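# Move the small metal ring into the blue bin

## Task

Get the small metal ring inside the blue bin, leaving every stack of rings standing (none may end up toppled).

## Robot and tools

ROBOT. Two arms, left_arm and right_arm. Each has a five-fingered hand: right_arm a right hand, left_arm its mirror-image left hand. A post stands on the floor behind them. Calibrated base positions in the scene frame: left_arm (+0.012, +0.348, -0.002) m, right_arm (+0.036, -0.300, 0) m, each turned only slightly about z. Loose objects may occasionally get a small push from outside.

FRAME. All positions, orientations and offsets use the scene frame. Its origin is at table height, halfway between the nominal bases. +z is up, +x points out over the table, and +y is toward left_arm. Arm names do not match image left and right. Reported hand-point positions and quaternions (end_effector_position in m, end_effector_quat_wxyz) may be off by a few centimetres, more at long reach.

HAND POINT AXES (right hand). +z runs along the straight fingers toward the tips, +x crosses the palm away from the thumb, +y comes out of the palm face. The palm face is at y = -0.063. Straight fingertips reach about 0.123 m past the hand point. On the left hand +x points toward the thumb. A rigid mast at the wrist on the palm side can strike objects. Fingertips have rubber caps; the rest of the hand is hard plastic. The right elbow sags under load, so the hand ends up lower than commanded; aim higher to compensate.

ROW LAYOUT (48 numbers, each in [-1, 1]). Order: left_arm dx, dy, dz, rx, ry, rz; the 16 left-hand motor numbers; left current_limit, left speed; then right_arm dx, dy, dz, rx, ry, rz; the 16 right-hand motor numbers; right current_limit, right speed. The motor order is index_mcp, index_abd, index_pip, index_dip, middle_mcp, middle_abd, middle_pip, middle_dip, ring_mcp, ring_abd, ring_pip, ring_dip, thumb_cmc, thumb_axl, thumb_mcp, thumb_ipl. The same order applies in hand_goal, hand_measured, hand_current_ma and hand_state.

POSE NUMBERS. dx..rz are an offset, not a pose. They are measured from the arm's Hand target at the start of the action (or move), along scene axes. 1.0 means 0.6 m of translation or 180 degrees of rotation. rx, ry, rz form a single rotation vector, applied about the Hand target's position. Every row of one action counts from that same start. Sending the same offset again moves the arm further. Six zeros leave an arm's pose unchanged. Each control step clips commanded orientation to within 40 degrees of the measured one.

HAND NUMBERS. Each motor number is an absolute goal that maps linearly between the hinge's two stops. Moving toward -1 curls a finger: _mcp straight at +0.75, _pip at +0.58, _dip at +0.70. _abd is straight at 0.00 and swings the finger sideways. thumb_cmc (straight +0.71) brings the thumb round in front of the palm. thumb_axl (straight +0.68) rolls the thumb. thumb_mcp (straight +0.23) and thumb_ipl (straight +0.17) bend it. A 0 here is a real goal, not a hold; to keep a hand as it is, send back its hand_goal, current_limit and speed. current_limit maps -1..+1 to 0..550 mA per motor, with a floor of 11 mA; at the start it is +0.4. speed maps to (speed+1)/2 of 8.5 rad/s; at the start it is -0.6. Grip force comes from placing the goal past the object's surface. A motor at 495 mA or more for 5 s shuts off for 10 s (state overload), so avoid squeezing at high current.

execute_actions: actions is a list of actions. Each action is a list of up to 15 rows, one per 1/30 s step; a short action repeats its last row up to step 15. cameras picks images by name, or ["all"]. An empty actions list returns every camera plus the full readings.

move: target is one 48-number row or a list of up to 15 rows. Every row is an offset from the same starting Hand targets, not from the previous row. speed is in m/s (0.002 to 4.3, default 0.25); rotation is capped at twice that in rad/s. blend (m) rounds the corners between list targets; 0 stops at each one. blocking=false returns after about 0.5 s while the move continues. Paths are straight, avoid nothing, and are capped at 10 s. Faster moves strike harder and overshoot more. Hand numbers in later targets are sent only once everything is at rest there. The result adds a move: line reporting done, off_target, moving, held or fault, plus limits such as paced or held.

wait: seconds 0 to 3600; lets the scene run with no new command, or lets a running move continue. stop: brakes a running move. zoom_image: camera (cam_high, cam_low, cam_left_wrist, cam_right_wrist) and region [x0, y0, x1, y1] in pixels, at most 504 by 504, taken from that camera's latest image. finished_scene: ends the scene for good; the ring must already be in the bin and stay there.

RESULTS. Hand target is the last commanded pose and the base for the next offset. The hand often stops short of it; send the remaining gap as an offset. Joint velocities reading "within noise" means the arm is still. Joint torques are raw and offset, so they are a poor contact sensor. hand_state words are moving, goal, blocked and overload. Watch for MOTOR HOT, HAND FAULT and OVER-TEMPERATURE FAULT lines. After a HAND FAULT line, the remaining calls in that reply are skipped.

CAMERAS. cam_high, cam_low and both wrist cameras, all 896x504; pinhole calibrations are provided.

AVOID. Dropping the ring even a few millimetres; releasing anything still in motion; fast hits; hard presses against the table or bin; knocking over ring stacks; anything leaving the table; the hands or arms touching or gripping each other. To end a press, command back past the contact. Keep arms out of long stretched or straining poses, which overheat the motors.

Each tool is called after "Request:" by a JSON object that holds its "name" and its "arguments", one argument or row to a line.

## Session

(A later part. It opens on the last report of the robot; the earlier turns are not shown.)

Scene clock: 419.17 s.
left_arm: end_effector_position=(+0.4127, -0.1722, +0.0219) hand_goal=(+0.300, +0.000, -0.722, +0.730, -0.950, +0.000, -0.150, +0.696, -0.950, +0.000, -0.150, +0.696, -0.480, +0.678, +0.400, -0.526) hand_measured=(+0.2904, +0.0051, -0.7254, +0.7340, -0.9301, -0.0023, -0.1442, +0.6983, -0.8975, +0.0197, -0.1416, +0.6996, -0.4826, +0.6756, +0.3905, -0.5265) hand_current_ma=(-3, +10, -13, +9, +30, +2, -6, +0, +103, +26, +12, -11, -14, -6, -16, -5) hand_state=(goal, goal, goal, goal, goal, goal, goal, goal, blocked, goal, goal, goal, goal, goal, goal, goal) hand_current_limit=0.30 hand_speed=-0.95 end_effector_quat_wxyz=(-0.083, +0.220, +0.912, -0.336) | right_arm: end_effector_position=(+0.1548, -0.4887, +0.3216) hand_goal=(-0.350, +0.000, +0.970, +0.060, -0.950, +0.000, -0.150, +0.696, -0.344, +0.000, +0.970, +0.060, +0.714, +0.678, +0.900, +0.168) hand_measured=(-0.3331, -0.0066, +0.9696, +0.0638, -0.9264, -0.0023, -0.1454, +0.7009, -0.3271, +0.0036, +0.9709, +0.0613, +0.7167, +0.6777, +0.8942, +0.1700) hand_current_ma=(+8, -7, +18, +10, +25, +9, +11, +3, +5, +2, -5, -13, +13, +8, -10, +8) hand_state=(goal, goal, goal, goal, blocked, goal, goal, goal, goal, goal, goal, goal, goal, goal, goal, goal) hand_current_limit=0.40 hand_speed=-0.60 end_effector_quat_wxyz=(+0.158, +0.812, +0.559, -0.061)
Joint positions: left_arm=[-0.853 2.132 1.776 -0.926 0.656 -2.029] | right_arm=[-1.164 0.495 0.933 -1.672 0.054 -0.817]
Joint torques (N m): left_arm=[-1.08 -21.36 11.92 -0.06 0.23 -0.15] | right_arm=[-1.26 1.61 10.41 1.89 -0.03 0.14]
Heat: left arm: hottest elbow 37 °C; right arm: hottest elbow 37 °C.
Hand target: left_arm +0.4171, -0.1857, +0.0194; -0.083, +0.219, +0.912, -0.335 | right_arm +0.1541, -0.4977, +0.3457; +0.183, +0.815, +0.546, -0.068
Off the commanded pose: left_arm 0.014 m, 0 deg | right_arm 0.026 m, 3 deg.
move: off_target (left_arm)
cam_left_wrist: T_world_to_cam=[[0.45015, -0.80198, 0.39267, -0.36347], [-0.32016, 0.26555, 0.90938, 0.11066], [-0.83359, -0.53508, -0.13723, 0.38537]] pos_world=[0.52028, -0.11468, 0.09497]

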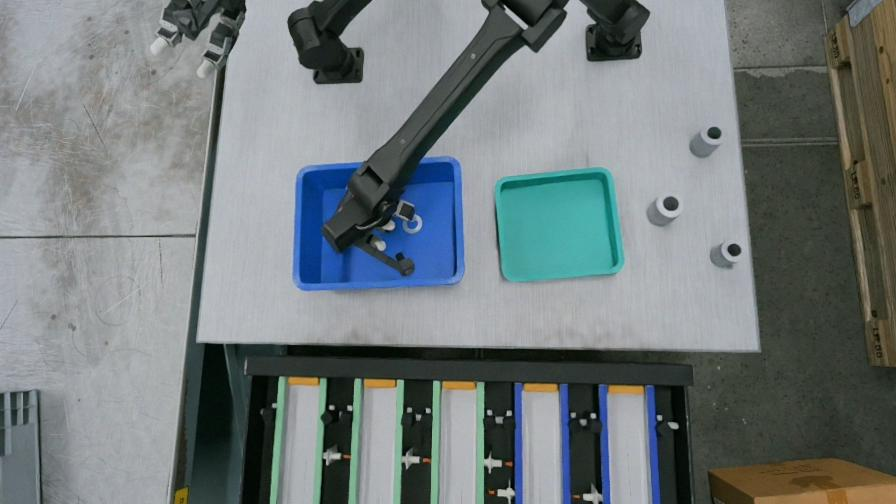

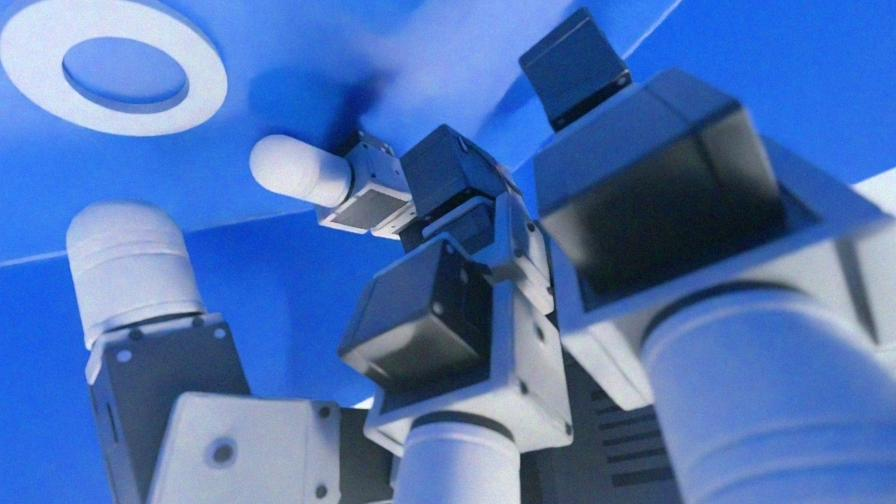

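Request:
{"name": "move", "arguments": {
  "target": [0,-0.035,0.008,0,0,0,0.30,0,-0.722,0.73,-0.95,0,-0.15,0.696,-0.95,0,-0.15,0.696,-0.481,0.678,0.40,-0.526,0.3,-0.95,0,0,0,0,0,0,-0.35,0,0.97,0.06,-0.95,0,-0.15,0.696,-0.344,0,0.97,0.06,0.714,0.678,0.9,0.168,0.4,-0.6],
  "speed": 0.04,
  "cameras": ["cam_high","cam_left_wrist"]
}}

Request:
{"name": "zoom_image", "arguments": {
  "camera": "cam_high",
  "region": [340, 170, 480, 290]
}}

Scene clock: 420.50 s.
left_arm: end_effector_position=(+0.4109, -0.1932, +0.0230) hand_goal=(+0.300, +0.000, -0.722, +0.730, -0.950, +0.000, -0.150, +0.696, -0.950, +0.000, -0.150, +0.696, -0.480, +0.678, +0.400, -0.526) hand_measured=(+0.2976, +0.0051, -0.7228, +0.7353, -0.9313, -0.0023, -0.1442, +0.6983, -0.8975, +0.0197, -0.1416, +0.6996, -0.4826, +0.6756, +0.3905, -0.5255) hand_current_ma=(+11, +9, -8, +19, +17, -10, +16, +17, +97, +32, +17, +4, -5, -11, -17, -10) hand_state=(goal, goal, goal, goal, goal, goal, goal, goal, blocked, goal, goal, goal, goal, goal, goal, goal) hand_current_limit=0.30 hand_speed=-0.95 end_effector_quat_wxyz=(-0.086, +0.221, +0.912, -0.334) | right_arm: end_effector_position=(+0.1548, -0.4887, +0.3216) hand_goal=(-0.350, +0.000, +0.970, +0.060, -0.950, +0.000, -0.150, +0.696, -0.344, +0.000, +0.970, +0.060, +0.714, +0.678, +0.900, +0.168) hand_measured=(-0.3319, -0.0081, +0.9696, +0.0638, -0.9264, -0.0037, -0.1442, +0.7009, -0.3283, +0.0036, +0.9709, +0.0626, +0.7167, +0.6777, +0.8942, +0.1700) hand_current_ma=(+8, +0, +14, -13, +19, +12, +1, +9, +13, +11, +7, -2, -6, +2, +4, +3) hand_state=(goal, goal, goal, goal, blocked, goal, goal, goal, goal, goal, goal, goal, goal, goal, goal, goal) hand_current_limit=0.40 hand_speed=-0.60 end_effector_quat_wxyz=(+0.158, +0.812, +0.559, -0.061)
Joint positions: left_arm=[-0.876 2.173 1.848 -0.952 0.649 -2.051] | right_arm=[-1.164 0.495 0.933 -1.672 0.054 -0.817]
Joint torques (N m): left_arm=[-1.03 -22.3 12.12 -0.16 0.27 -0.1] | right_arm=[-1.32 1.61 10.54 1.83 -0.01 0.14]
Heat: left arm: hottest elbow 37 °C; right arm: hottest elbow 37 °C.
Hand target: left_arm +0.4173, -0.2067, +0.0243; -0.083, +0.219, +0.913, -0.335 | right_arm +0.1541, -0.4977, +0.3457; +0.183, +0.815, +0.546, -0.068
Off the commanded pose: left_arm 0.015 m, 0 deg | right_arm 0.026 m, 3 deg.
move: off_target (left_arm)
cam_left_wrist: T_world_to_cam=[[0.44833, -0.80599, 0.3865, -0.3799], [-0.31578, 0.2617, 0.91203, 0.11202], [-0.83623, -0.53094, -0.13718, 0.37464]] pos_world=[0.51898, -0.1366, 0.09606]

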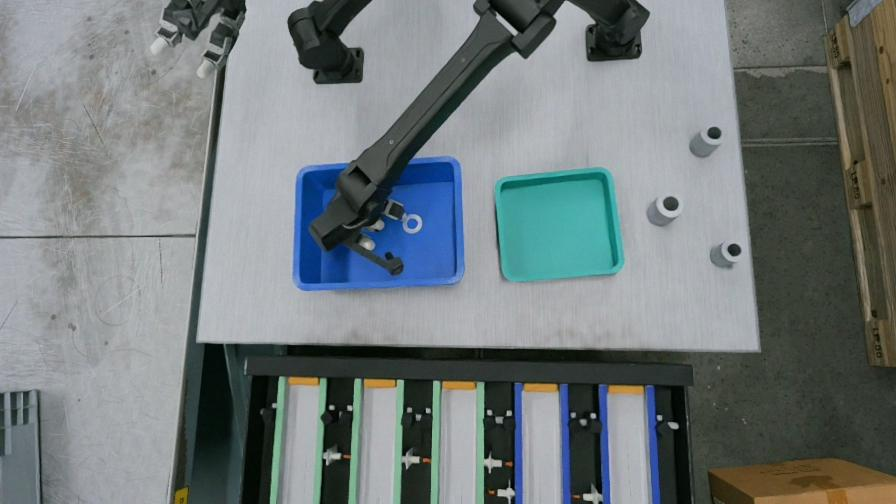

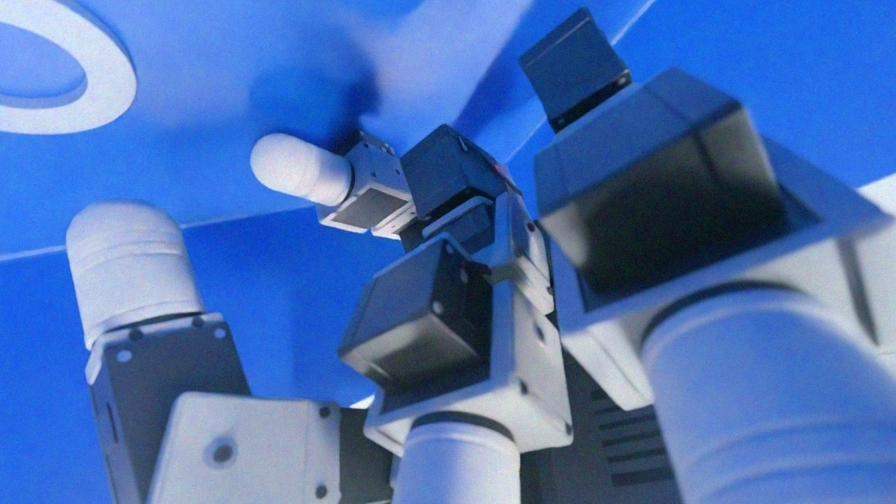

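Scaled by 3.600 from the camera's image (finer frame: 1280x720).

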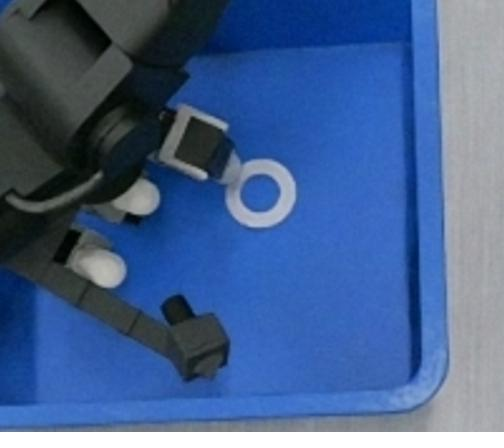

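Request:
{"name": "move", "arguments": {
  "target": [
    [0,-0.01,0.10,0,0,0,0.30,0,-0.722,0.73,-0.95,0,-0.15,0.696,-0.95,0,-0.15,0.696,-0.481,0.678,0.40,-0.526,0.3,-0.95,0,0,0,0,0,0,-0.35,0,0.97,0.06,-0.95,0,-0.15,0.696,-0.344,0,0.97,0.06,0.714,0.678,0.9,0.168,0.4,-0.6],
    [0,-0.01,0.4,0,0,0,0.30,0,-0.722,0.73,-0.95,0,-0.15,0.696,-0.95,0,-0.15,0.696,-0.481,0.678,0.40,-0.526,0.3,-0.95,0,0,0,0,0,0,-0.35,0,0.97,0.06,-0.95,0,-0.15,0.696,-0.344,0,0.97,0.06,0.714,0.678,0.9,0.168,0.4,-0.6]
  ],
  "speed": [0.05,0.12],
  "blend": [0.02,0],
  "cameras": ["cam_high","cam_left_wrist"]
}}

Request:
{"name": "zoom_image", "arguments": {
  "camera": "cam_high",
  "region": [290, 150, 490, 300]
}}

Scene clock: 424.43 s.
left_arm: end_effector_position=(+0.4179, -0.2041, +0.2576) hand_goal=(+0.300, +0.000, -0.722, +0.730, -0.950, +0.000, -0.150, +0.696, -0.950, +0.000, -0.150, +0.696, -0.480, +0.678, +0.400, -0.526) hand_measured=(+0.3012, +0.0021, -0.7228, +0.7340, -0.9301, -0.0023, -0.1442, +0.6996, -0.8975, +0.0197, -0.1416, +0.6996, -0.4826, +0.6756, +0.3905, -0.5265) hand_current_ma=(-7, +7, -14, +9, +8, +4, +6, +16, +107, +17, +2, +5, -4, -8, -6, -3) hand_state=(goal, goal, goal, goal, goal, goal, goal, goal, blocked, goal, goal, goal, goal, goal, goal, goal) hand_current_limit=0.30 hand_speed=-0.95 end_effector_quat_wxyz=(-0.089, +0.216, +0.914, -0.332) | right_arm: end_effector_position=(+0.1548, -0.4887, +0.3216) hand_goal=(-0.350, +0.000, +0.970, +0.060, -0.950, +0.000, -0.150, +0.696, -0.344, +0.000, +0.970, +0.060, +0.714, +0.678, +0.900, +0.168) hand_measured=(-0.3331, -0.0066, +0.9696, +0.0626, -0.9264, -0.0037, -0.1442, +0.6996, -0.3271, +0.0021, +0.9696, +0.0613, +0.7167, +0.6777, +0.8942, +0.1710) hand_current_ma=(-1, -12, +15, +0, +21, +8, +7, +6, +1, +15, +10, +1, -17, +5, +1, +20) hand_state=(goal, goal, goal, goal, blocked, goal, goal, goal, goal, goal, goal, goal, goal, goal, goal, goal) hand_current_limit=0.40 hand_speed=-0.60 end_effector_quat_wxyz=(+0.158, +0.812, +0.559, -0.061)
Joint positions: left_arm=[-0.879 2.242 2.596 -1.633 0.647 -2.064] | right_arm=[-1.164 0.495 0.933 -1.672 0.054 -0.817]
Joint torques (N m): left_arm=[-1.03 -23.59 11.99 -0.17 0.28 -0.08] | right_arm=[-0.91 1.61 10.45 1.91 -0.01 0.14]
Heat: left arm: hottest elbow 37 °C; right arm: hottest elbow 37 °C.
Hand target: left_arm +0.4171, -0.2128, +0.2644; -0.083, +0.219, +0.912, -0.336 | right_arm +0.1541, -0.4977, +0.3457; +0.183, +0.815, +0.546, -0.068
Off the commanded pose: left_arm 0.011 m, 1 deg | right_arm 0.026 m, 3 deg.
move: off_target (left_arm)
cam_left_wrist: T_world_to_cam=[[0.45737, -0.8053, 0.37724, -0.48371], [-0.31073, 0.25275, 0.91628, -0.10191], [-0.83322, -0.5363, -0.13463, 0.40387]] pos_world=[0.52608, -0.14717, 0.33023]

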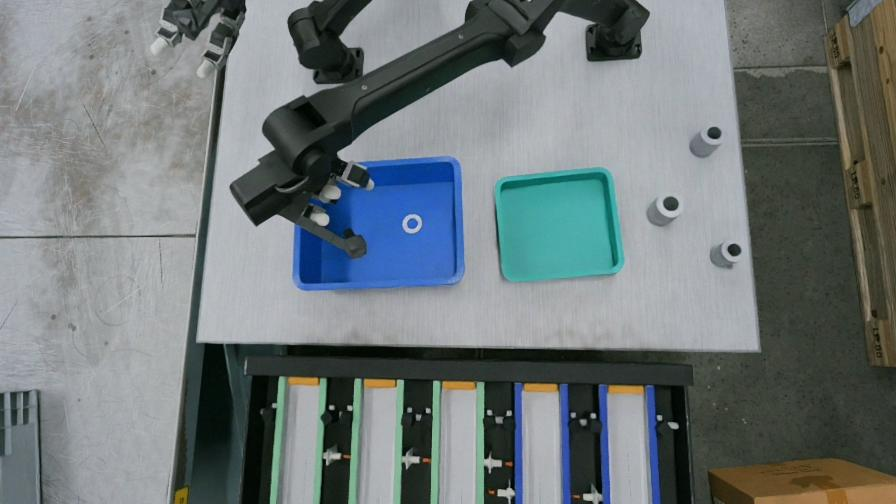

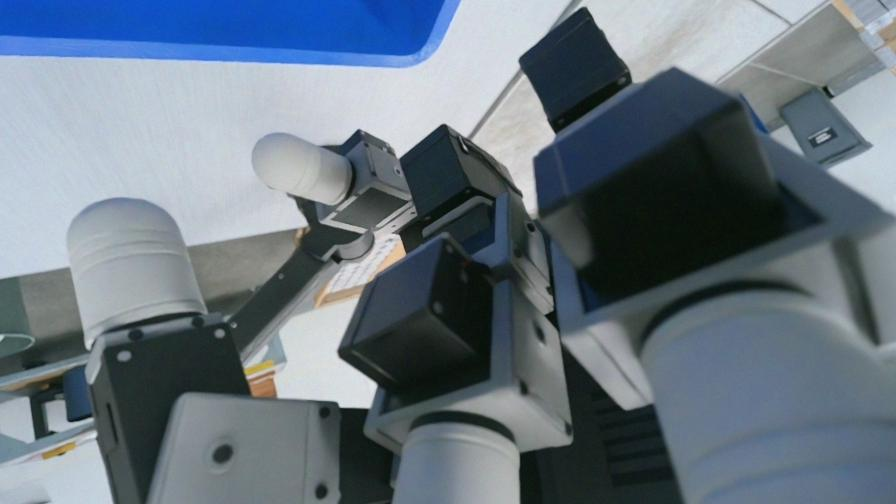

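Scaled by 2.520 from the camera's image (finer frame: 1280x720).

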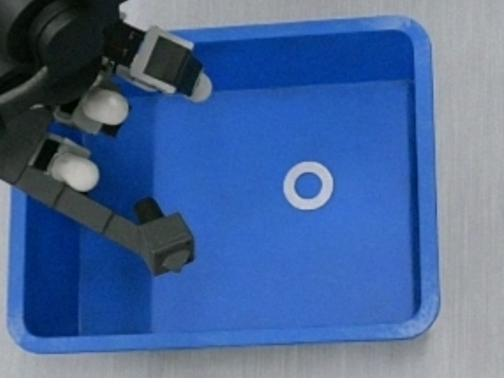

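Request:
{"name": "zoom_image", "arguments": {
  "camera": "cam_high",
  "region": [640, 100, 780, 290]
}}

Scaled by 2.653 from the camera's image (finer frame: 1280x720).

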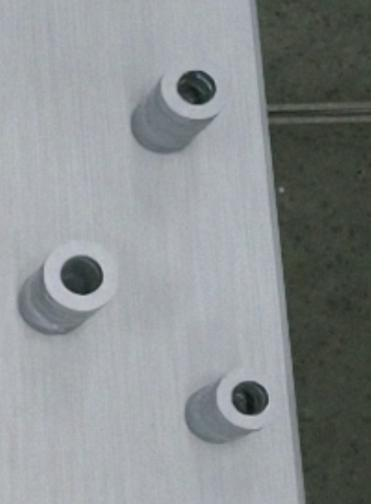

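Request:
{"name": "finished_scene", "arguments": {

}}

The scene is finished: the task was done.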